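# Close a freezer's inner and outer doors gently

## Task

Someone left the freezer open: close each inner door and the outer freezer door completely, keeping the boxes upright in their current spots. Fail conditions: any box drops a long way or reaches the floor; the outer door is banged open or closed; an inner door is banged closed; the robot topples or finishes leaning.

## Robot and tools

ROBOT. A LinearBot: an omnidirectional wheeled base with a column about 1.7 m tall. A carriage rides the column; its height is lift_m (0 to 1 m). It holds two identical six-joint arms, left and right, each ending in a two-finger gripper. The arm bases sit roughly 0.57 m + lift_m above the floor, and carriage parts hang about 0.15 m below that. A hand reaches 0.78 m from its shoulder but only about 0.38 m below its arm base. The hand is about 0.16 m long and 0.1 m wide (0.14 m open). Parked arm joints 1 to 6: 0, 0.05, 0.05, 1.45, 0, 0; parked, the robot is about 0.85 m wide and 0.65 m long. Cameras: carriage_camera (fixed, looking ahead, tilted about 20 degrees down), left_wrist_camera and right_wrist_camera (looking past each hand's fingertips).

FRAMES. All positions are in metres. Base frame: origin on the floor below the base centre, x forward, y left, z up. left_hand and right_hand are reported in it, as the point midway between the finger pads, with quat_wxyz giving orientation (hand z runs along the fingers, fingers open along hand y). base_odometry is in the odometry frame, which is the base frame as it stood at scene start; it counts wheel rotation only, so slipping shows up as travel. Its heading is in rad, left positive, -3.142 to 3.142.

move. One action per call. Optional keys:
- base: exactly one relative offset, measured from where the base last reported itself. translate_m (forward positive, -2 to 2 m), strafe_m (left positive, -2 to 2 m) or rotate_rad (counter-clockwise/left positive, -6.3 to 6.3 rad).
- joints: a single flat object, shared by both arms and the lift, of absolute targets keyed by name. lift_m 0 to 1; left_/right_joint1_rad -2.617 to 3.054 (arm swing about vertical, 0 ahead, positive to the left); joint2_rad 0 to 3.141 (shoulder: 0 upper arm back and level, 1.57 vertical, 3.14 forward level); joint3_rad 0 to 3.141 (elbow, 0 folded, 3.14 straight); joint4_rad -1.57 to 1.57 (wrist pitch, positive lifts the fingertips); joint5_rad -1.57 to 1.57 (wrist yaw, positive swings the fingertips right, opposite to joint 1); joint6_rad -2.094 to 2.094 (roll about the finger axis, positive clockwise viewed from the forearm); left_/right_gripper_m 0 to 0.093 (pad gap in metres). Joints you omit may still be driving toward earlier targets.
- speeds: caps for this action only: translate_m and strafe_m 0.02 to 0.5 m/s, rotate_rad 0.05 to 1.57 rad/s, lift_m 0.08 to 0.25 m/s (top of each range is the default).
- min_time_s: 0.1 to 8 s, a lower bound on how long each arm or gripper motion takes; useful for slow, straighter moves.
- cameras: list from carriage_camera, left_wrist_camera, right_wrist_camera, all; omitted or null gives all, [] gives none.
An empty call just reports state and images. Unknown keys make the call invalid; out-of-range values get it refused, and a refusal or a stop skips the remaining move, wait and finished_scene calls in that reply.

wait: seconds (0 to 10), optional cameras; the robot keeps its last command. zoom_image: camera and region [x0, y0, x1, y1] in pixels from the top-left, at most 504 by 504, on that camera's latest image. read_manual: section "licences" only, returns licence text. finished_scene: scene (the current scene number); irreversible, and the doors must stay shut afterwards without the robot.

RESULTS. The "move" line reads done or the worst status. base_status and joint_status words: done (for the base, wheels turned the commanded amount, slip included); off_target (stopped short, may keep pushing); contact_stop or time_out (target dropped, holds in place; base drives end after 14 s); not_followed (a self-collision check blocked that arm's targets; grippers still act); limit_stop_at_motor_heat. on_its_own lists uncommanded behaviour ("held at" is a target, not a reading). motor_effort is percent of max, peak in brackets, fairly inaccurate. Joint torques per arm joint include gravity; joints 1 to 3 wrap sign past ±28 N m. The pictures line lists image order; images may lag the state slightly. MOTOR HOT appears at 75 °C; at 100 °C an OVER-TEMPERATURE FAULT drops that arm for 30 to 60 s or more.

CAUTIONS. Close the doors with slow, controlled pushes (low speeds, min_time_s) so nothing slams; ease a door near its stop rather than flinging it. Keep hands clear of boxes so none tips or falls. Hand readings can sit above the true hand, especially at long reach. Arms have no contact stop: a blocked arm keeps pressing and snaps toward its target once free. Base contact detection ignores the arms and can be late. If pinned against something, back off about 0.2 m the way you came. Never reverse under a table edge into the column. Tipping risk grows with a high carriage, outstretched or loaded arms, pushing and pulling, and sudden stops; only images reveal a lean. Avoid hard arm-on-arm contact. Park arms between tasks so motors cool; time spent thinking also lets the scene run with the last command held.

Each tool is called after "Emit:" as name(argument=value, ...), one argument or row to a line, values as JSON.

## Session

Emit:
move(
)

Scene clock: 0.00 s.
Joint torques (N m): no reading
base_odometry: x=+0.000 y=+0.000 heading=+0.000
base_status: not commanded
joint_positions: lift_m=+0.300 left_joint1_rad=-0.006 left_joint2_rad=+0.040 left_joint3_rad=+0.058 left_joint4_rad=+1.454 left_joint5_rad=+0.039 left_joint6_rad=-0.005 left_gripper_m=+0.09396 right_joint1_rad=-0.013 right_joint2_rad=+0.031 right_joint3_rad=+0.043 right_joint4_rad=+1.467 right_joint5_rad=-0.048 right_joint6_rad=+0.038 right_gripper_m=+0.09396
joint_status: not commanded
motor_effort: lift_m=+27 drive_wheels=-3
left_hand: x=+0.2417 y=+0.2946 z=+1.3092 quat_wxyz=(+0.999, +0.020, +0.050, -0.006) (m; base frame)
right_hand: x=+0.2400 y=-0.2937 z=+1.3056 quat_wxyz=(+0.999, -0.023, +0.046, +0.013) (m; base frame)
pictures: carriage_camera, left_wrist_camera, right_wrist_camera
Images, in order (width x height): carriage_camera 896x504, left_wrist_camera 896x504, right_wrist_camera 896x504.

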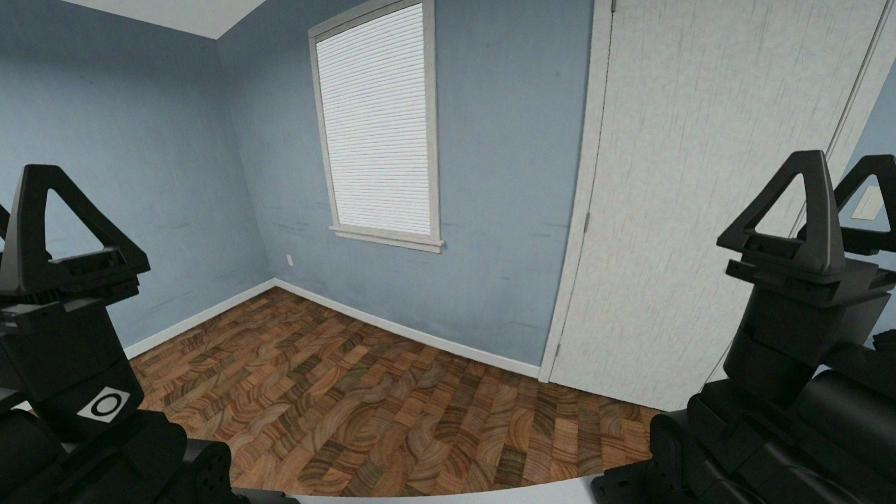

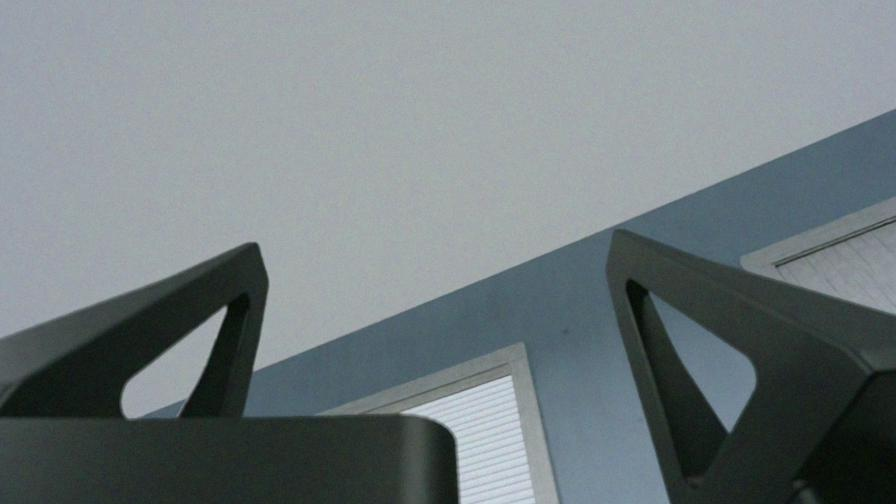

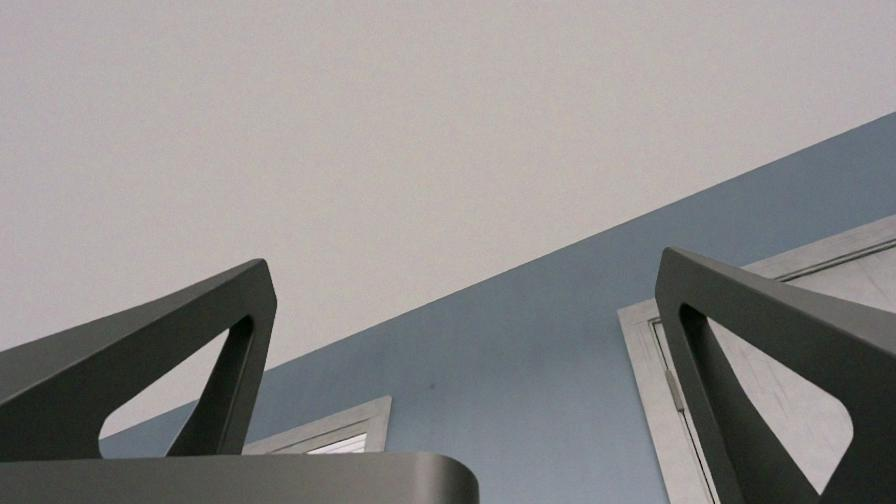

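Emit:
move(
  base={"rotate_rad": 1.4},
  cameras=["carriage_camera"],
)

Emit:
move(
  base={"rotate_rad": 1.4},
  cameras=["carriage_camera"],
)

Emit:
move(
  base={"rotate_rad": 1.4},
  cameras=["carriage_camera"],
)

Scene clock: 4.10 s.
Joint torques (N m): left_arm=[-0.39 2.95 7.23 -0.17 -0.05 -0.03] | right_arm=[-0.49 4.15 6.16 -0.14 0.11 -0.02]
move: done
base_odometry: x=+0.000 y=+0.000 heading=+1.400
base_status: done
joint_positions: lift_m=+0.300 left_joint1_rad=-0.006 left_joint2_rad=+0.040 left_joint3_rad=+0.058 left_joint4_rad=+1.454 left_joint5_rad=+0.039 left_joint6_rad=-0.005 left_gripper_m=+0.09397 right_joint1_rad=-0.013 right_joint2_rad=+0.031 right_joint3_rad=+0.043 right_joint4_rad=+1.467 right_joint5_rad=-0.048 right_joint6_rad=+0.038 right_gripper_m=+0.09397
joint_status: not commanded
motor_effort: lift_m=+27(27) drive_wheels=+2(16)
left_hand: x=+0.2417 y=+0.2946 z=+1.3092 quat_wxyz=(+0.999, +0.020, +0.050, -0.006) (m; base frame)
right_hand: x=+0.2401 y=-0.2937 z=+1.3056 quat_wxyz=(+0.999, -0.023, +0.046, +0.013) (m; base frame)
pictures: carriage_camera
Images, in order (width x height): carriage_camera 896x504.

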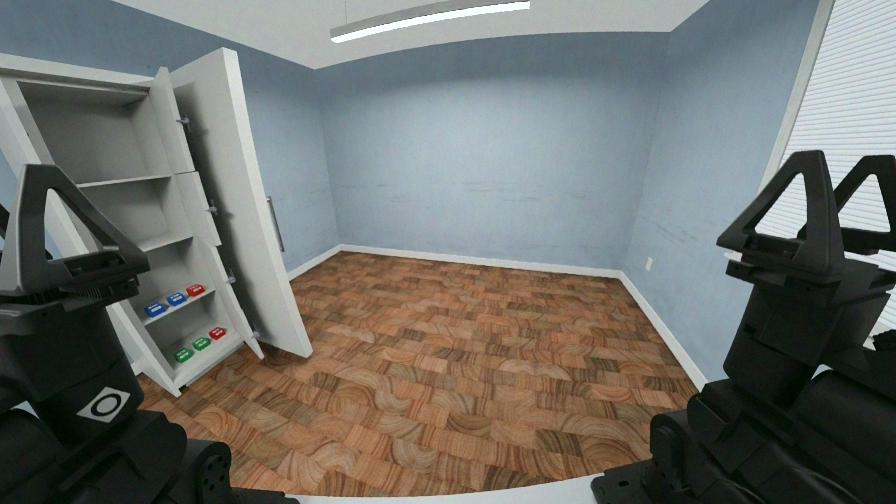

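Scene clock: 7.03 s.
Joint torques (N m): left_arm=[-0.35 2.99 7.15 -0.19 -0.04 -0.04] | right_arm=[-0.36 4.42 6.22 -0.19 0.15 -0.02]
move: done
base_odometry: x=+0.000 y=+0.000 heading=+2.799
base_status: done
joint_positions: lift_m=+0.300 left_joint1_rad=-0.006 left_joint2_rad=+0.040 left_joint3_rad=+0.058 left_joint4_rad=+1.454 left_joint5_rad=+0.039 left_joint6_rad=-0.005 left_gripper_m=+0.09397 right_joint1_rad=-0.013 right_joint2_rad=+0.031 right_joint3_rad=+0.043 right_joint4_rad=+1.467 right_joint5_rad=-0.048 right_joint6_rad=+0.038 right_gripper_m=+0.09398
joint_status: not commanded
motor_effort: lift_m=+27(27) drive_wheels=+2(8)
left_hand: x=+0.2417 y=+0.2946 z=+1.3092 quat_wxyz=(+0.999, +0.020, +0.050, -0.006) (m; base frame)
right_hand: x=+0.2401 y=-0.2937 z=+1.3056 quat_wxyz=(+0.999, -0.023, +0.046, +0.013) (m; base frame)
pictures: carriage_camera
Images, in order (width x height): carriage_camera 896x504.

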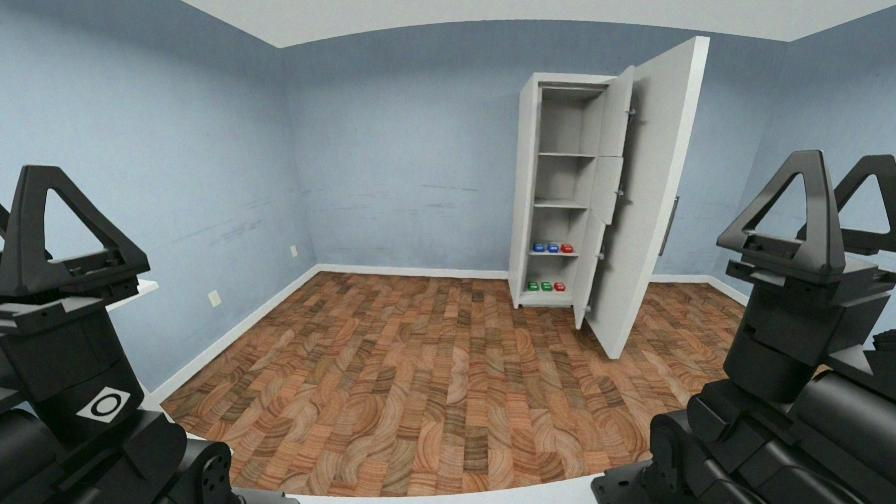

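Scene clock: 9.97 s.
Joint torques (N m): left_arm=[-0.44 2.91 7.25 -0.19 -0.05 -0.04] | right_arm=[-0.64 4.08 6.26 -0.11 0.18 -0.06]
move: done
base_odometry: x=+0.000 y=+0.000 heading=-2.084
base_status: done
joint_positions: lift_m=+0.300 left_joint1_rad=-0.006 left_joint2_rad=+0.040 left_joint3_rad=+0.058 left_joint4_rad=+1.454 left_joint5_rad=+0.039 left_joint6_rad=-0.005 left_gripper_m=+0.09398 right_joint1_rad=-0.013 right_joint2_rad=+0.031 right_joint3_rad=+0.043 right_joint4_rad=+1.467 right_joint5_rad=-0.048 right_joint6_rad=+0.038 right_gripper_m=+0.09398
joint_status: not commanded
motor_effort: lift_m=+27(27) drive_wheels=+2(8)
left_hand: x=+0.2417 y=+0.2946 z=+1.3092 quat_wxyz=(+0.999, +0.020, +0.050, -0.006) (m; base frame)
right_hand: x=+0.2401 y=-0.2937 z=+1.3056 quat_wxyz=(+0.999, -0.023, +0.046, +0.013) (m; base frame)
pictures: carriage_camera
Images, in order (width x height): carriage_camera 896x504.

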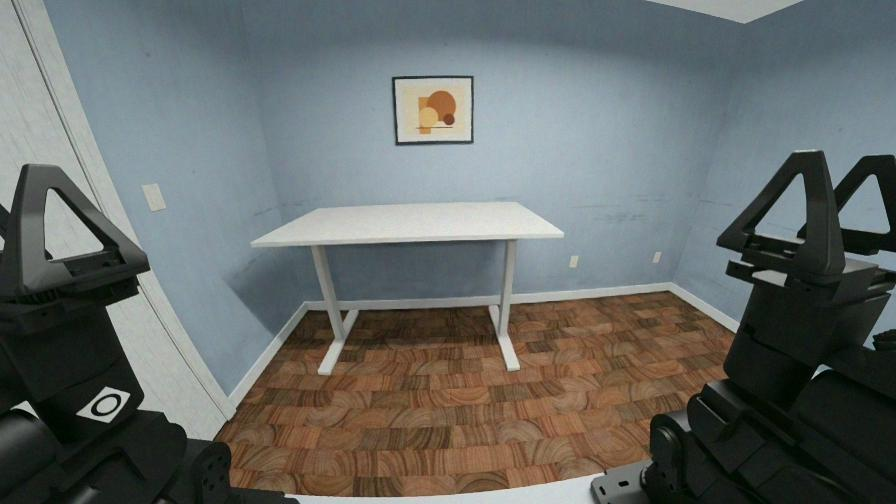

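Emit:
move(
  base={"rotate_rad": -1.6},
  cameras=["carriage_camera"],
)

Emit:
zoom_image(
  camera="carriage_camera",
  region=[350, 10, 750, 390],
)

Scene clock: 15.03 s.
Joint torques (N m): left_arm=[-0.47 2.92 7.24 -0.17 -0.05 -0.07] | right_arm=[-0.53 4.52 6.19 -0.21 0.12 -0.03]
move: done
base_odometry: x=+0.000 y=+0.000 heading=+2.599
base_status: done
joint_positions: lift_m=+0.300 left_joint1_rad=-0.006 left_joint2_rad=+0.040 left_joint3_rad=+0.058 left_joint4_rad=+1.454 left_joint5_rad=+0.039 left_joint6_rad=-0.005 left_gripper_m=+0.09398 right_joint1_rad=-0.013 right_joint2_rad=+0.031 right_joint3_rad=+0.043 right_joint4_rad=+1.466 right_joint5_rad=-0.048 right_joint6_rad=+0.038 right_gripper_m=+0.09398
joint_status: not commanded
motor_effort: lift_m=+27(27) drive_wheels=+2(13)
left_hand: x=+0.2417 y=+0.2946 z=+1.3092 quat_wxyz=(+0.999, +0.020, +0.050, -0.006) (m; base frame)
right_hand: x=+0.2403 y=-0.2937 z=+1.3055 quat_wxyz=(+0.999, -0.023, +0.047, +0.014) (m; base frame)
pictures: carriage_camera
Images, in order (width x height): carriage_camera 896x504.

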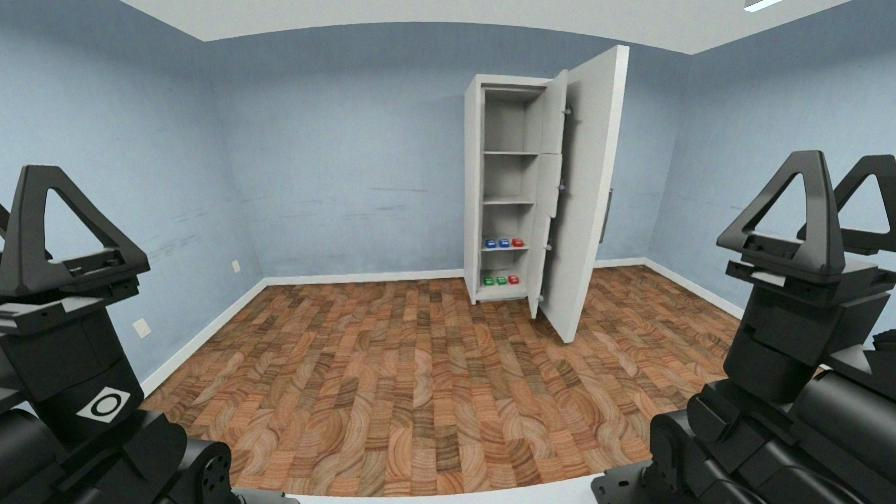

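Scaled by 1.260.

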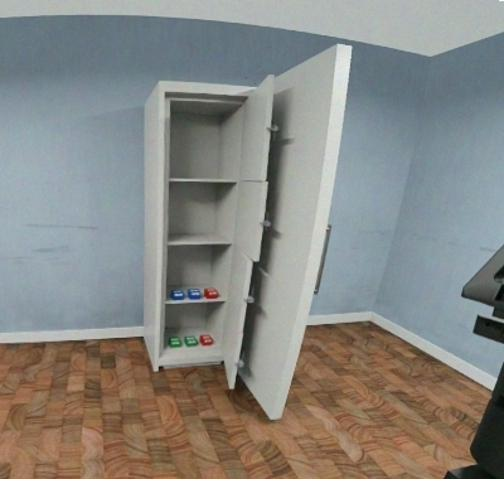

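Emit:
move(
  base={"rotate_rad": 0.15},
  cameras=[],
)

Emit:
move(
  base={"strafe_m": -0.75},
  joints={"right_gripper_m": 0.0, "left_gripper_m": 0.0},
  cameras=["carriage_camera"],
)

Emit:
zoom_image(
  camera="carriage_camera",
  region=[250, 0, 700, 400],
)

Scene clock: 31.87 s.
Joint torques (N m): left_arm=[-0.5 2.95 7.16 -0.17 -0.05 -0.04] | right_arm=[-0.36 4.37 6.27 -0.17 0.16 0.03]
move: done
base_odometry: x=+0.000 y=+0.000 heading=+2.749
base_status: done
joint_positions: lift_m=+0.300 left_joint1_rad=-0.006 left_joint2_rad=+0.040 left_joint3_rad=+0.058 left_joint4_rad=+1.454 left_joint5_rad=+0.039 left_joint6_rad=-0.005 left_gripper_m=+0.09398 right_joint1_rad=-0.013 right_joint2_rad=+0.031 right_joint3_rad=+0.043 right_joint4_rad=+1.466 right_joint5_rad=-0.048 right_joint6_rad=+0.038 right_gripper_m=+0.09398
joint_status: not commanded
motor_effort: lift_m=+27(27) drive_wheels=-7(8)
left_hand: x=+0.2417 y=+0.2946 z=+1.3092 quat_wxyz=(+0.999, +0.020, +0.050, -0.006) (m; base frame)
right_hand: x=+0.2403 y=-0.2937 z=+1.3055 quat_wxyz=(+0.999, -0.023, +0.047, +0.014) (m; base frame)
pictures: none
No camera images: "cameras" was empty.

Scene clock: 35.70 s.
Joint torques (N m): left_arm=[-0.53 2.88 7.2 -0.19 -0.03 -0.05] | right_arm=[-0.7 4.42 6.2 -0.17 0.1 -0.02]
move: done
base_odometry: x=+0.288 y=+0.692 heading=+2.748
base_status: done
joint_positions: lift_m=+0.300 left_joint1_rad=-0.005 left_joint2_rad=+0.040 left_joint3_rad=+0.058 left_joint4_rad=+1.454 left_joint5_rad=+0.039 left_joint6_rad=-0.005 left_gripper_m=+0.00067 right_joint1_rad=-0.013 right_joint2_rad=+0.031 right_joint3_rad=+0.043 right_joint4_rad=+1.466 right_joint5_rad=-0.048 right_joint6_rad=+0.038 right_gripper_m=+0.00027
joint_status: all done
motor_effort: lift_m=+27(27) drive_wheels=+4(17)
left_hand: x=+0.2417 y=+0.2946 z=+1.3092 quat_wxyz=(+0.999, +0.020, +0.050, -0.006) (m; base frame)
right_hand: x=+0.2403 y=-0.2937 z=+1.3055 quat_wxyz=(+0.999, -0.023, +0.047, +0.014) (m; base frame)
pictures: carriage_camera
Images, in order (width x height): carriage_camera 896x504.

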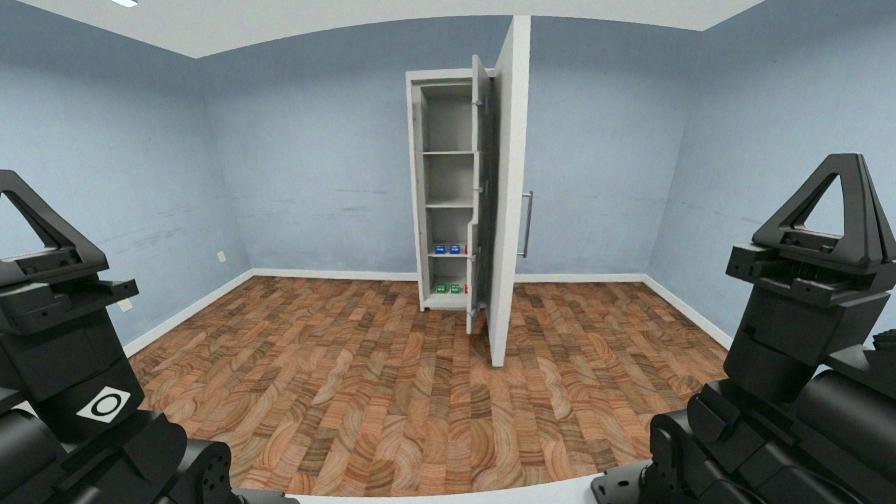

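Scaled by 1.120.

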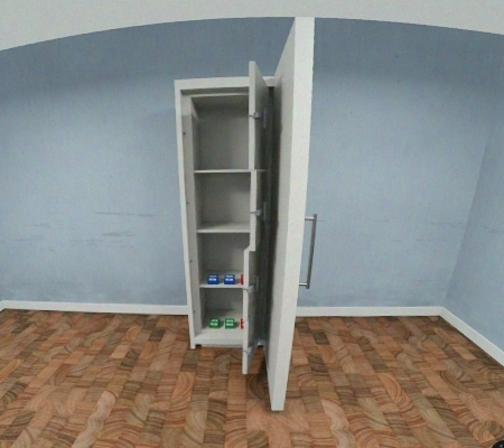

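Emit:
move(
  base={"strafe_m": 0.06},
  joints={"right_joint1_rad": 0, "right_joint2_rad": 1.57, "right_joint3_rad": 0.97, "right_joint4_rad": 0.6, "right_joint5_rad": 0, "right_joint6_rad": 0, "lift_m": 0.28},
  cameras=[],
)

Emit:
move(
  base={"translate_m": 0.7},
  speeds={"translate_m": 0.3},
)

Scene clock: 42.23 s.
Joint torques (N m): left_arm=[-0.4 2.91 7.15 -0.17 -0.04 -0.03] | right_arm=[0.21 -6.8 9.92 1.69 0.23 -0.12]
move: done
base_odometry: x=+0.265 y=+0.637 heading=+2.748
base_status: done
joint_positions: lift_m=+0.280 left_joint1_rad=-0.006 left_joint2_rad=+0.040 left_joint3_rad=+0.058 left_joint4_rad=+1.454 left_joint5_rad=+0.039 left_joint6_rad=-0.005 left_gripper_m=+0.00067 right_joint1_rad=-0.008 right_joint2_rad=+1.569 right_joint3_rad=+0.942 right_joint4_rad=+0.606 right_joint5_rad=-0.011 right_joint6_rad=+0.009 right_gripper_m=+0.00027
joint_status: all done
motor_effort: lift_m=+24(24) drive_wheels=-6(14)
left_hand: x=+0.2417 y=+0.2946 z=+1.2896 quat_wxyz=(+0.999, +0.020, +0.050, -0.006) (m; base frame)
right_hand: x=+0.7161 y=-0.3036 z=+1.1338 quat_wxyz=(+0.700, +0.002, +0.714, +0.004) (m; base frame)
pictures: none
No camera images: "cameras" was empty.

Scene clock: 46.13 s.
Joint torques (N m): left_arm=[-0.38 2.85 7.15 -0.19 -0.06 -0.04] | right_arm=[0.01 -6.97 9.85 1.65 0.21 -0.14]
move: done
base_odometry: x=-0.381 y=+0.906 heading=+2.747
base_status: done
joint_positions: lift_m=+0.280 left_joint1_rad=-0.006 left_joint2_rad=+0.040 left_joint3_rad=+0.058 left_joint4_rad=+1.454 left_joint5_rad=+0.039 left_joint6_rad=-0.005 left_gripper_m=+0.00067 right_joint1_rad=-0.006 right_joint2_rad=+1.569 right_joint3_rad=+0.942 right_joint4_rad=+0.601 right_joint5_rad=-0.008 right_joint6_rad=+0.008 right_gripper_m=+0.00027
joint_status: not commanded
motor_effort: lift_m=+24(24) drive_wheels=+2(11)
left_hand: x=+0.2417 y=+0.2946 z=+1.2896 quat_wxyz=(+0.999, +0.020, +0.050, -0.006) (m; base frame)
right_hand: x=+0.7161 y=-0.3031 z=+1.1326 quat_wxyz=(+0.698, +0.002, +0.716, +0.004) (m; base frame)
pictures: carriage_camera, left_wrist_camera, right_wrist_camera
Images, in order (width x height): carriage_camera 896x504, left_wrist_camera 896x504, right_wrist_camera 896x504.

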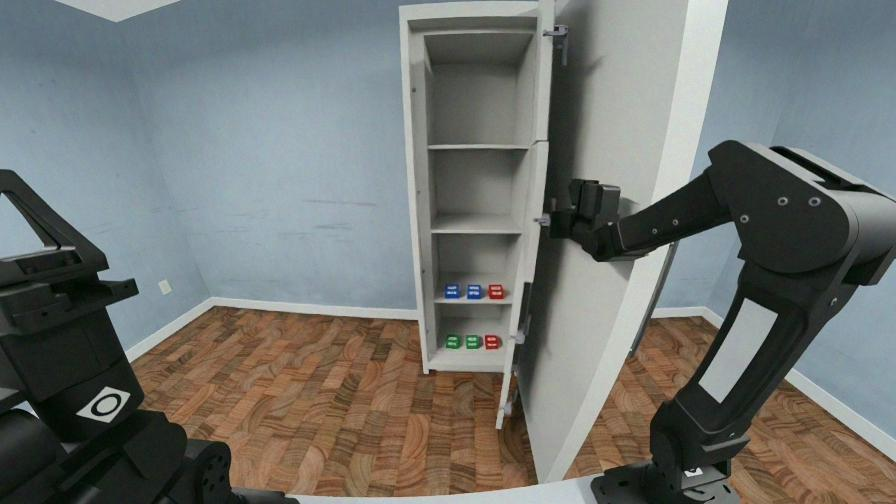

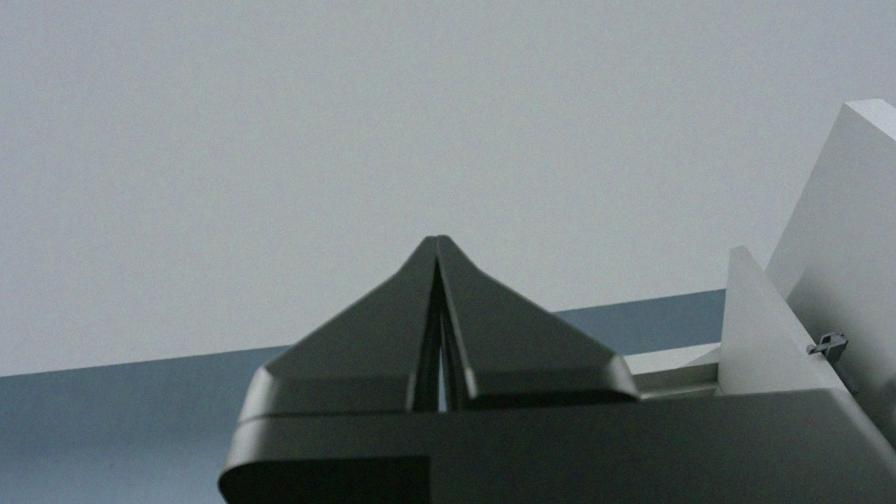

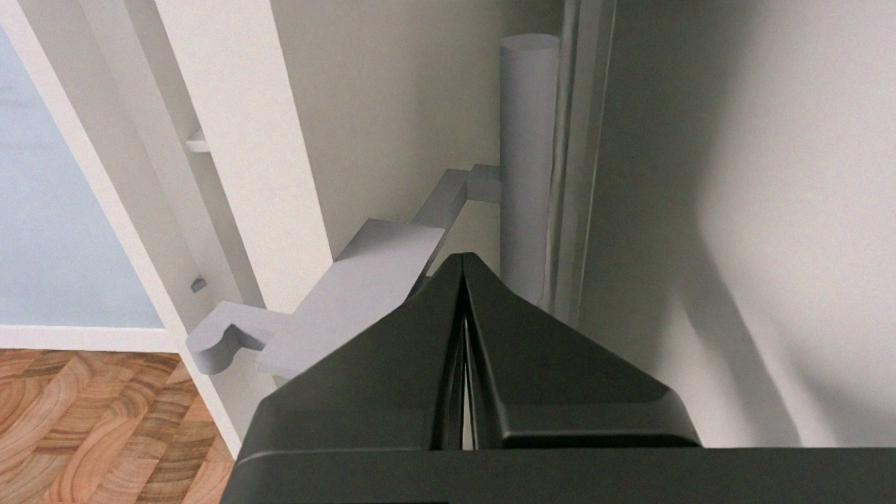

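Emit:
zoom_image(
  camera="right_wrist_camera",
  region=[120, 0, 620, 400],
)

Emit:
zoom_image(
  camera="carriage_camera",
  region=[390, 0, 620, 240],
)

Emit:
zoom_image(
  camera="carriage_camera",
  region=[390, 220, 620, 440],
)

Scaled by 1.008.

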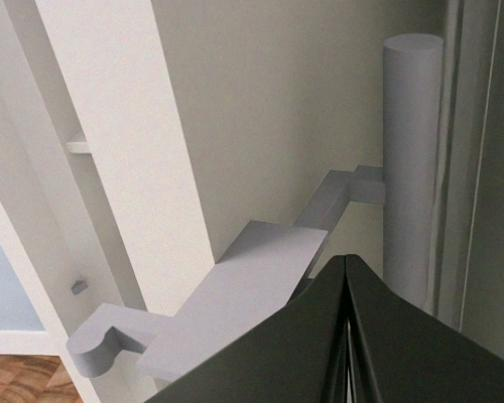

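Scaled by 2.100.

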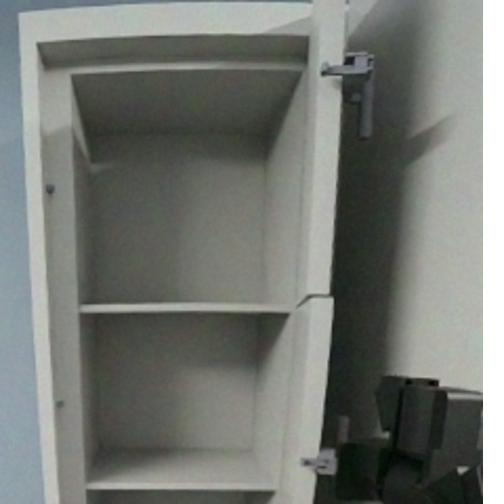

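Scaled by 2.191.

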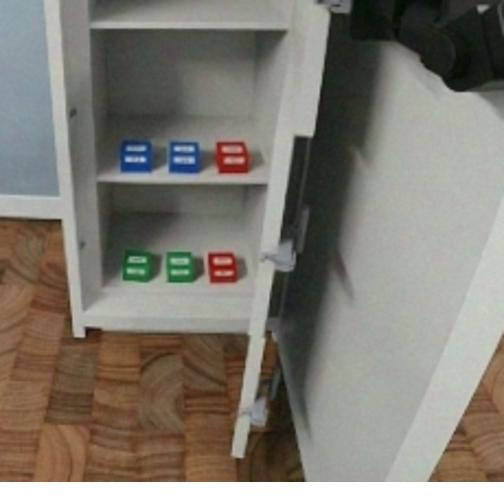

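Emit:
move(
  base={"strafe_m": -0.10},
  joints={"lift_m": 0.19},
)

Emit:
move(
  base={"translate_m": 0.24},
  speeds={"translate_m": 0.1},
)

Scene clock: 58.87 s.
Joint torques (N m): left_arm=[-0.47 2.91 7.15 -0.19 -0.07 -0.04] | right_arm=[-16.81 -7.13 9.1 1.84 0.14 -0.1]
move: done
base_odometry: x=-0.343 y=+0.998 heading=+2.748
base_status: done
joint_positions: lift_m=+0.190 left_joint1_rad=-0.005 left_joint2_rad=+0.040 left_joint3_rad=+0.058 left_joint4_rad=+1.454 left_joint5_rad=+0.040 left_joint6_rad=-0.005 left_gripper_m=+0.00066 right_joint1_rad=+0.216 right_joint2_rad=+1.572 right_joint3_rad=+0.953 right_joint4_rad=+0.589 right_joint5_rad=-0.001 right_joint6_rad=+0.008 right_gripper_m=+0.00027
joint_status: all done
motor_effort: lift_m=+23(25) drive_wheels=+10(13)
left_hand: x=+0.2417 y=+0.2946 z=+1.1997 quat_wxyz=(+0.999, +0.020, +0.050, -0.006) (m; base frame)
right_hand: x=+0.7059 y=-0.1943 z=+1.0437 quat_wxyz=(+0.692, -0.075, +0.714, +0.078) (m; base frame)
pictures: carriage_camera, left_wrist_camera, right_wrist_camera
Images, in order (width x height): carriage_camera 896x504, left_wrist_camera 896x504, right_wrist_camera 896x504.

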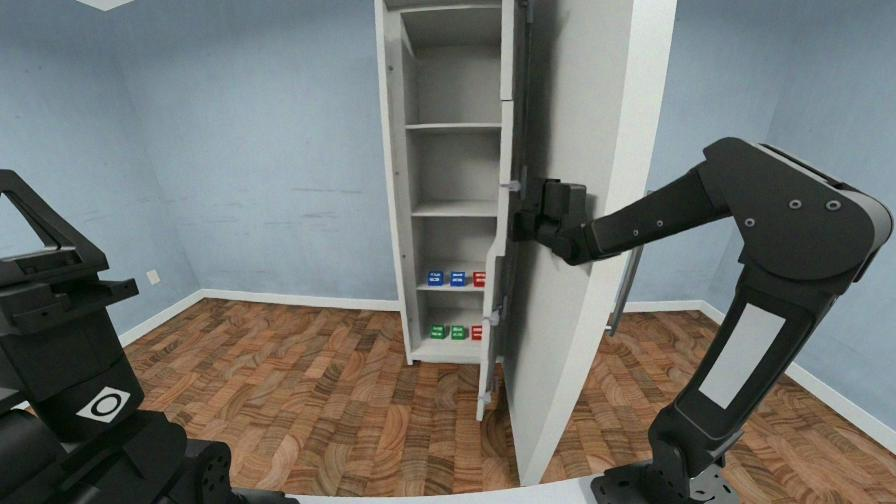

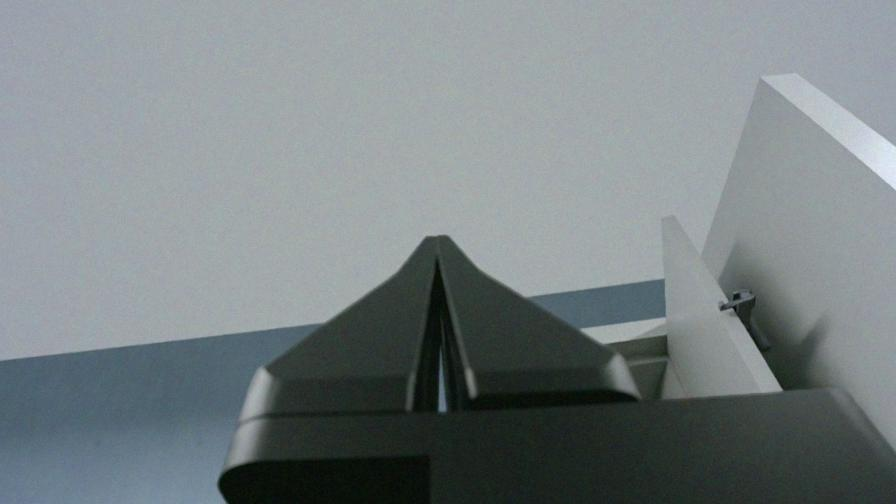

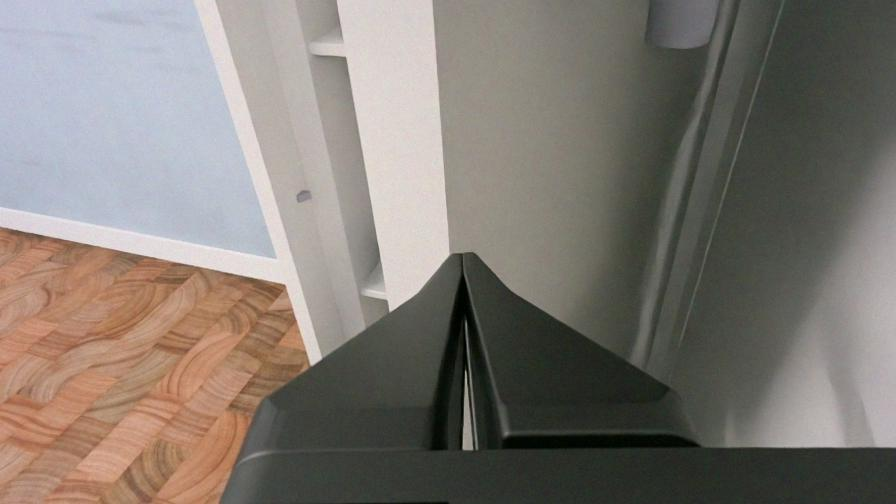

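Scene clock: 62.07 s.
Joint torques (N m): left_arm=[-0.4 2.95 7.39 -0.12 -0.09 -0.04] | right_arm=[-3.48 11.84 8.39 1.72 0.23 0.03]
move: contact_stop
base_odometry: x=-0.559 y=+1.088 heading=+2.755
base_status: translate_m contact_stop (by the wheels' count: +0.234 of +0.240)
joint_positions: lift_m=+0.190 left_joint1_rad=-0.005 left_joint2_rad=+0.040 left_joint3_rad=+0.057 left_joint4_rad=+1.452 left_joint5_rad=+0.040 left_joint6_rad=-0.005 left_gripper_m=+0.00066 right_joint1_rad=+0.037 right_joint2_rad=+1.387 right_joint3_rad=+0.965 right_joint4_rad=+0.584 right_joint5_rad=-0.006 right_joint6_rad=-0.007 right_gripper_m=+0.00026
joint_status: not commanded
motor_effort: lift_m=+29(29) drive_wheels=+31(64)
left_hand: x=+0.2425 y=+0.2946 z=+1.1987 quat_wxyz=(+0.998, +0.020, +0.051, -0.006) (m; base frame)
right_hand: x=+0.6794 y=-0.2834 z=+1.1329 quat_wxyz=(+0.762, -0.017, +0.648, +0.013) (m; base frame)
pictures: carriage_camera, left_wrist_camera, right_wrist_camera
Images, in order (width x height): carriage_camera 896x504, left_wrist_camera 896x504, right_wrist_camera 896x504.

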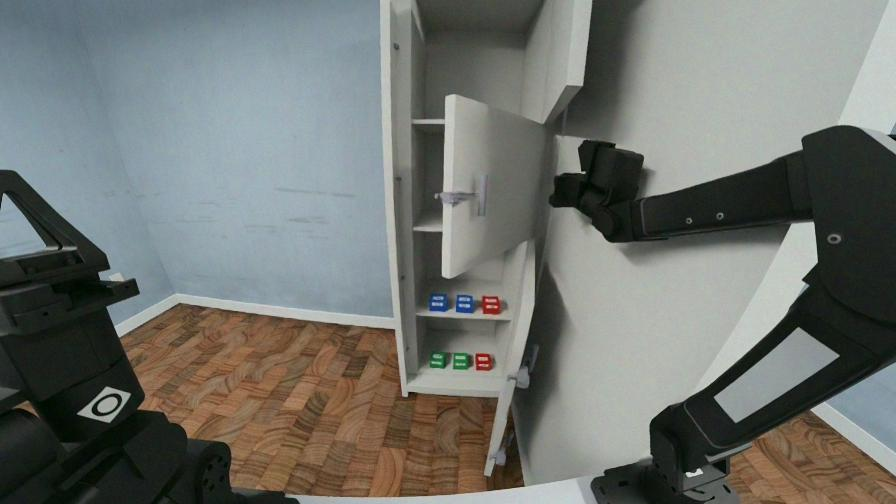

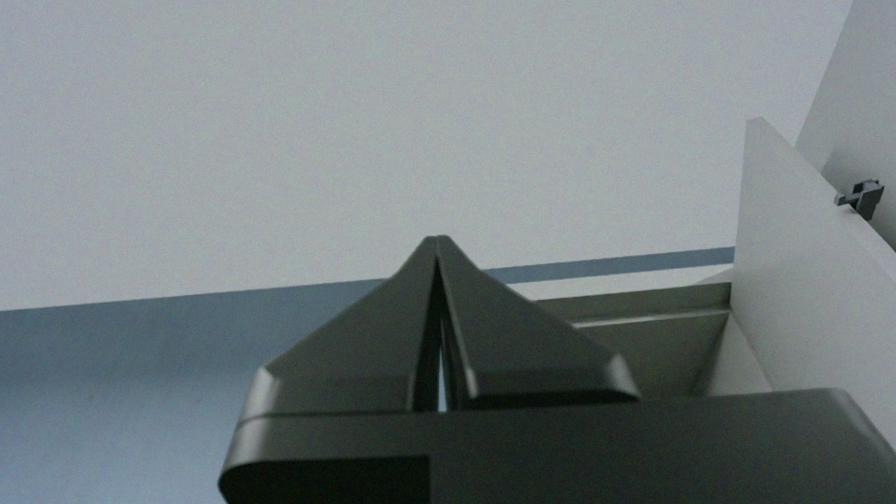

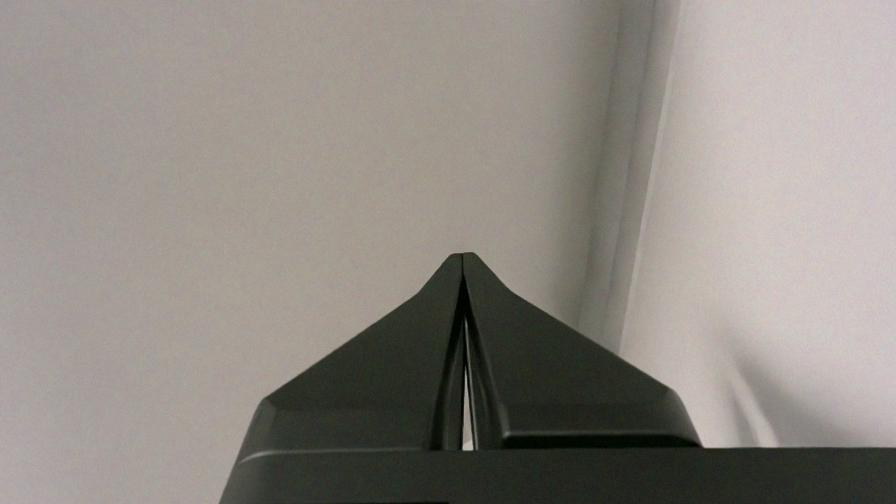

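Emit:
move(
  base={"translate_m": -0.1},
  speeds={"translate_m": 0.1},
  cameras=[],
)

Emit:
move(
  base={"strafe_m": 0.2},
  speeds={"strafe_m": 0.15},
  cameras=["carriage_camera","right_wrist_camera"],
)

Scene clock: 65.77 s.
Joint torques (N m): left_arm=[-0.39 2.7 7.28 -0.15 -0.05 -0.03] | right_arm=[-14.2 -5.19 5.37 1.83 0.09 0.03]
move: done
base_odometry: x=-0.467 y=+1.050 heading=+2.756
base_status: done
joint_positions: lift_m=+0.190 left_joint1_rad=-0.005 left_joint2_rad=+0.040 left_joint3_rad=+0.057 left_joint4_rad=+1.452 left_joint5_rad=+0.040 left_joint6_rad=-0.005 left_gripper_m=+0.00066 right_joint1_rad=+0.172 right_joint2_rad=+1.553 right_joint3_rad=+0.993 right_joint4_rad=+0.587 right_joint5_rad=-0.005 right_joint6_rad=-0.007 right_gripper_m=+0.00026
joint_status: not commanded
motor_effort: lift_m=+27(29) drive_wheels=+10(32)
left_hand: x=+0.2424 y=+0.2946 z=+1.1989 quat_wxyz=(+0.998, +0.020, +0.051, -0.006) (m; base frame)
right_hand: x=+0.7102 y=-0.2149 z=+1.0709 quat_wxyz=(+0.714, -0.064, +0.695, +0.061) (m; base frame)
pictures: none
No camera images: "cameras" was empty.

Scene clock: 68.07 s.
Joint torques (N m): left_arm=[-0.5 2.88 7.34 -0.15 -0.07 -0.03] | right_arm=[-0.27 -6.67 7.3 1.84 0.04 0.04]
move: done
base_odometry: x=-0.542 y=+0.864 heading=+2.754
base_status: done
joint_positions: lift_m=+0.190 left_joint1_rad=-0.005 left_joint2_rad=+0.040 left_joint3_rad=+0.057 left_joint4_rad=+1.452 left_joint5_rad=+0.040 left_joint6_rad=-0.005 left_gripper_m=+0.00066 right_joint1_rad=-0.003 right_joint2_rad=+1.567 right_joint3_rad=+0.971 right_joint4_rad=+0.587 right_joint5_rad=+0.000 right_joint6_rad=-0.006 right_gripper_m=+0.00026
joint_status: not commanded
motor_effort: lift_m=+27(27) drive_wheels=-9(13)
left_hand: x=+0.2424 y=+0.2946 z=+1.1989 quat_wxyz=(+0.998, +0.020, +0.051, -0.006) (m; base frame)
right_hand: x=+0.7186 y=-0.3032 z=+1.0538 quat_wxyz=(+0.704, -0.001, +0.710, -0.003) (m; base frame)
pictures: carriage_camera, right_wrist_camera
Images, in order (width x height): carriage_camera 896x504, right_wrist_camera 896x504.

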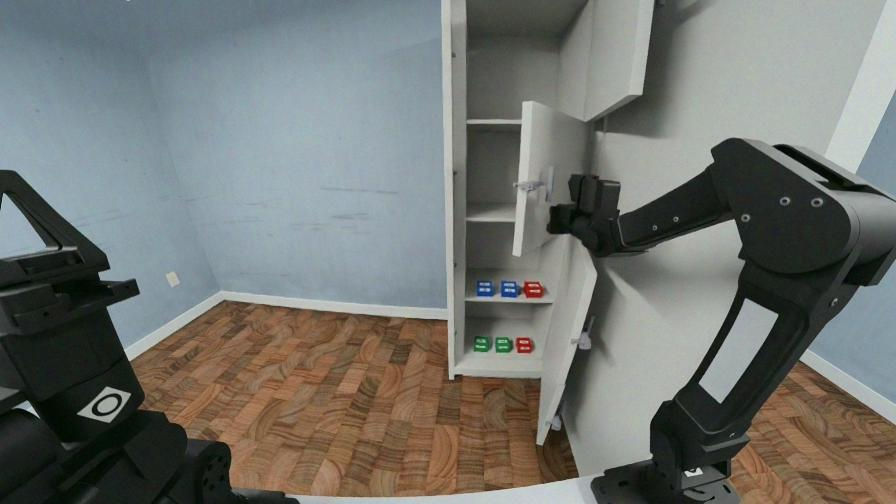

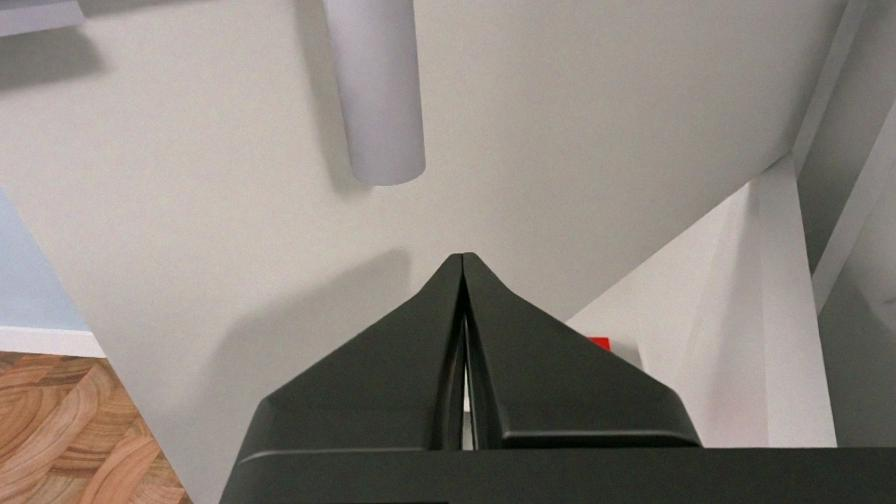

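Emit:
move(
  base={"strafe_m": 0.06},
  speeds={"strafe_m": 0.1},
  cameras=[],
)

Emit:
move(
  base={"translate_m": 0.25},
  speeds={"translate_m": 0.08},
  cameras=["carriage_camera","right_wrist_camera"],
)

Scene clock: 70.67 s.
Joint torques (N m): left_arm=[-0.43 2.92 7.24 -0.16 -0.06 -0.05] | right_arm=[-0.17 -6.41 7.49 1.8 0.04 0.09]
move: done
base_odometry: x=-0.565 y=+0.809 heading=+2.753
base_status: done
joint_positions: lift_m=+0.190 left_joint1_rad=-0.005 left_joint2_rad=+0.040 left_joint3_rad=+0.057 left_joint4_rad=+1.452 left_joint5_rad=+0.040 left_joint6_rad=-0.005 left_gripper_m=+0.00066 right_joint1_rad=-0.002 right_joint2_rad=+1.567 right_joint3_rad=+0.971 right_joint4_rad=+0.587 right_joint5_rad=+0.001 right_joint6_rad=-0.006 right_gripper_m=+0.00026
joint_status: not commanded
motor_effort: lift_m=+27(27) drive_wheels=-9(14)
left_hand: x=+0.2424 y=+0.2946 z=+1.1989 quat_wxyz=(+0.998, +0.020, +0.051, -0.006) (m; base frame)
right_hand: x=+0.7185 y=-0.3026 z=+1.0536 quat_wxyz=(+0.704, -0.001, +0.710, -0.003) (m; base frame)
pictures: none
No camera images: "cameras" was empty.

Scene clock: 74.50 s.
Joint torques (N m): left_arm=[-0.46 2.99 7.32 -0.16 -0.05 -0.04] | right_arm=[-0.44 -6.6 7.53 1.76 0.14 0.02]
move: done
base_odometry: x=-0.796 y=+0.903 heading=+2.754
base_status: done
joint_positions: lift_m=+0.190 left_joint1_rad=-0.005 left_joint2_rad=+0.040 left_joint3_rad=+0.057 left_joint4_rad=+1.452 left_joint5_rad=+0.040 left_joint6_rad=-0.005 left_gripper_m=+0.00066 right_joint1_rad=-0.001 right_joint2_rad=+1.567 right_joint3_rad=+0.970 right_joint4_rad=+0.587 right_joint5_rad=+0.001 right_joint6_rad=-0.006 right_gripper_m=+0.00026
joint_status: not commanded
motor_effort: lift_m=+27(27) drive_wheels=+1(10)
left_hand: x=+0.2424 y=+0.2946 z=+1.1989 quat_wxyz=(+0.998, +0.020, +0.051, -0.006) (m; base frame)
right_hand: x=+0.7184 y=-0.3020 z=+1.0533 quat_wxyz=(+0.704, -0.002, +0.711, -0.003) (m; base frame)
pictures: carriage_camera, right_wrist_camera
Images, in order (width x height): carriage_camera 896x504, right_wrist_camera 896x504.

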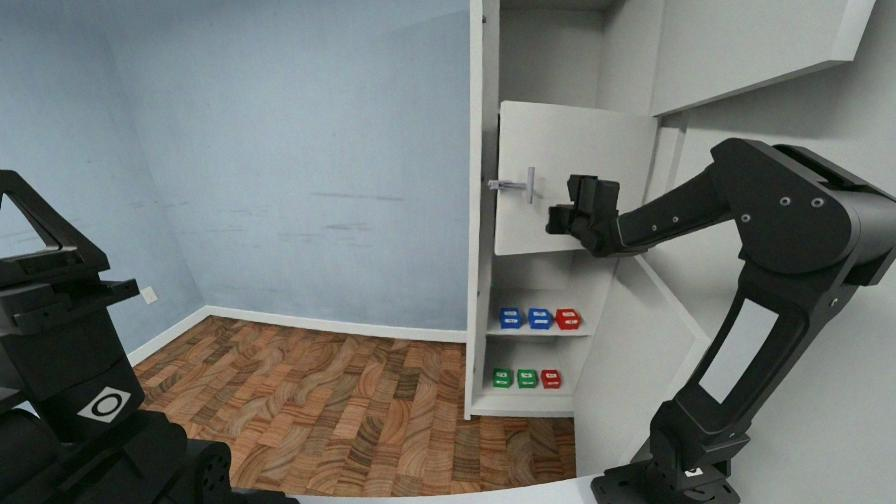

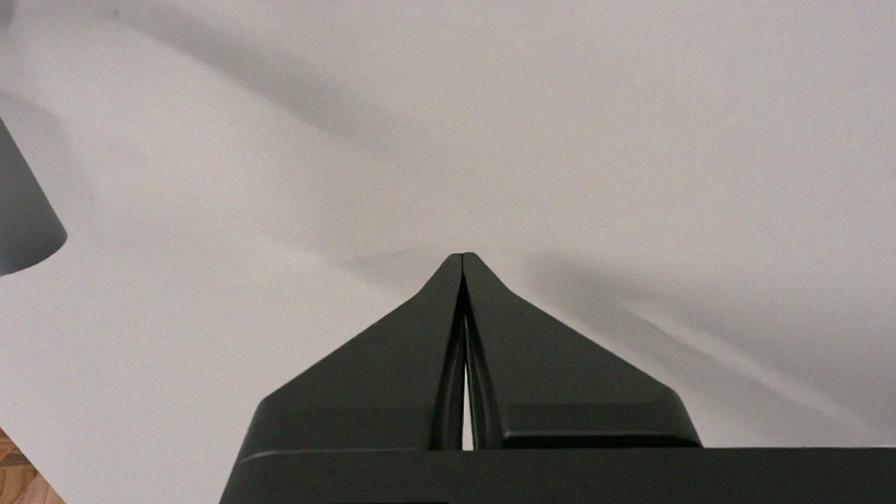

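Emit:
move(
  base={"strafe_m": 0.07},
  speeds={"strafe_m": 0.1},
  cameras=[],
)

Emit:
move(
  joints={"right_joint1_rad": 0, "right_joint2_rad": 2.2, "right_joint3_rad": 1.6, "right_joint4_rad": 0.6, "lift_m": 0.235},
  min_time_s=3,
  cameras=["carriage_camera","right_wrist_camera"],
)

Scene clock: 78.23 s.
Joint torques (N m): left_arm=[-0.43 2.97 7.35 -0.17 -0.06 -0.03] | right_arm=[-0.03 -6.5 7.38 1.86 0.1 0.04]
move: done
base_odometry: x=-0.823 y=+0.839 heading=+2.753
base_status: done
joint_positions: lift_m=+0.190 left_joint1_rad=-0.005 left_joint2_rad=+0.040 left_joint3_rad=+0.057 left_joint4_rad=+1.452 left_joint5_rad=+0.040 left_joint6_rad=-0.005 left_gripper_m=+0.00066 right_joint1_rad=-0.001 right_joint2_rad=+1.567 right_joint3_rad=+0.970 right_joint4_rad=+0.587 right_joint5_rad=+0.001 right_joint6_rad=-0.006 right_gripper_m=+0.00026
joint_status: not commanded
motor_effort: lift_m=+27(27) drive_wheels=-4(8)
left_hand: x=+0.2424 y=+0.2946 z=+1.1989 quat_wxyz=(+0.998, +0.020, +0.051, -0.006) (m; base frame)
right_hand: x=+0.7184 y=-0.3022 z=+1.0533 quat_wxyz=(+0.704, -0.001, +0.711, -0.003) (m; base frame)
pictures: none
No camera images: "cameras" was empty.

Scene clock: 81.53 s.
Joint torques (N m): left_arm=[-0.39 2.82 7.3 -0.16 -0.06 -0.04] | right_arm=[-0.55 6.68 23.13 2.63 0.1 0.08]
move: off_target
base_odometry: x=-0.823 y=+0.839 heading=+2.753
base_status: not commanded
joint_positions: lift_m=+0.235 left_joint1_rad=-0.005 left_joint2_rad=+0.040 left_joint3_rad=+0.057 left_joint4_rad=+1.453 left_joint5_rad=+0.040 left_joint6_rad=-0.005 left_gripper_m=+0.00066 right_joint1_rad=-0.001 right_joint2_rad=+2.017 right_joint3_rad=+1.436 right_joint4_rad=+0.506 right_joint5_rad=+0.003 right_joint6_rad=-0.006 right_gripper_m=+0.00026
joint_status: right_joint2_rad off_target (ended at +2.017, target +2.200); right_joint3_rad off_target (ended at +1.436, target +1.600); right_joint4_rad off_target (ended at +0.506, target +0.600); the others done
motor_effort: lift_m=+29(37) drive_wheels=+6(6)
left_hand: x=+0.2423 y=+0.2946 z=+1.2437 quat_wxyz=(+0.998, +0.020, +0.051, -0.006) (m; base frame)
right_hand: x=+0.8340 y=-0.3024 z=+1.0598 quat_wxyz=(+0.680, -0.001, +0.733, -0.003) (m; base frame)
pictures: carriage_camera, right_wrist_camera
Images, in order (width x height): carriage_camera 896x504, right_wrist_camera 896x504.

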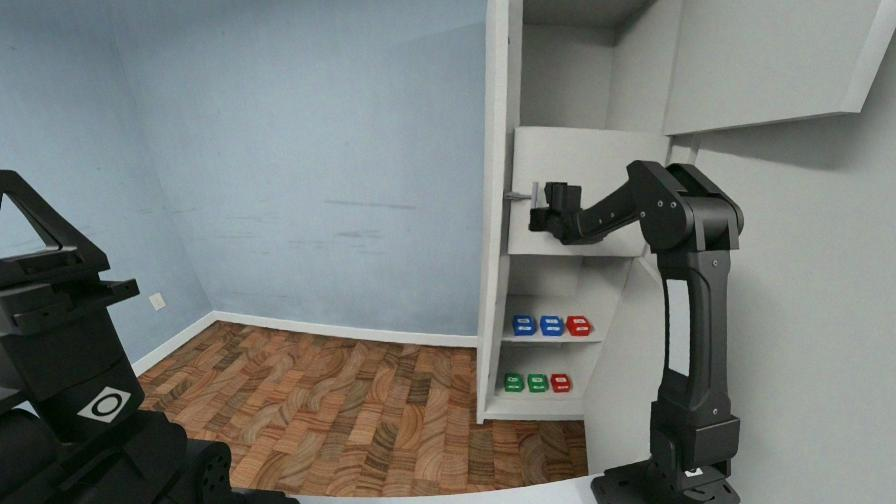

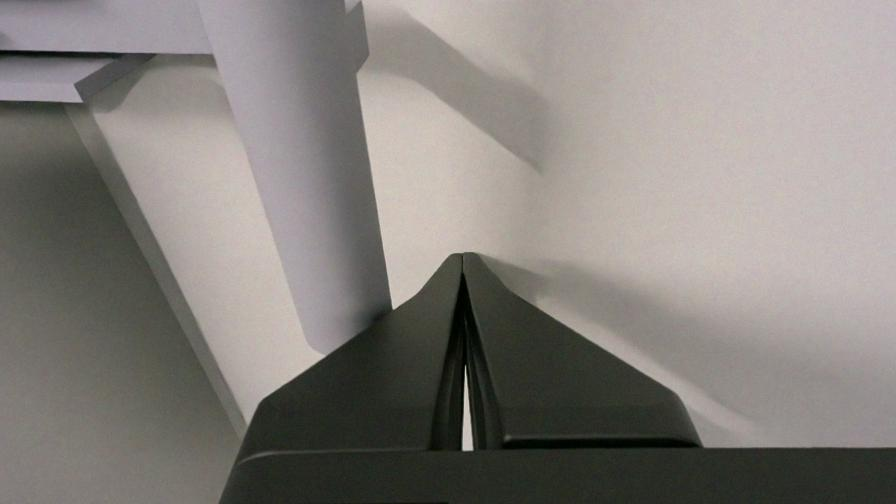

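Emit:
zoom_image(
  camera="carriage_camera",
  region=[470, 100, 700, 280],
)

Emit:
zoom_image(
  camera="right_wrist_camera",
  region=[0, 0, 400, 250],
)

Scaled by 2.191.

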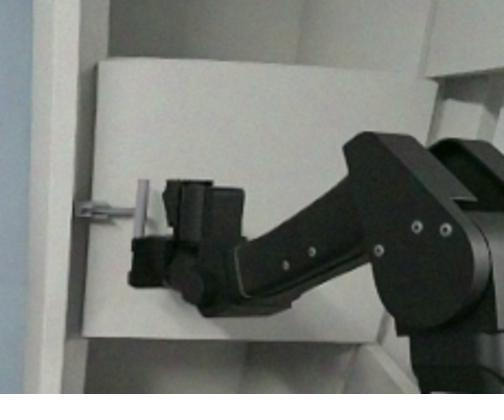

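Scaled by 1.260.

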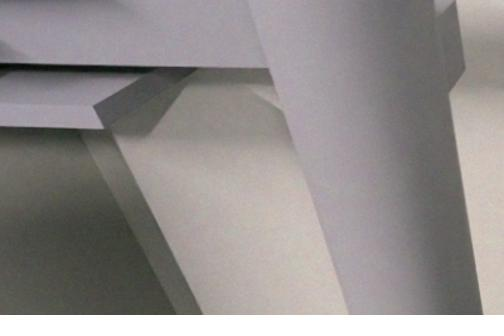

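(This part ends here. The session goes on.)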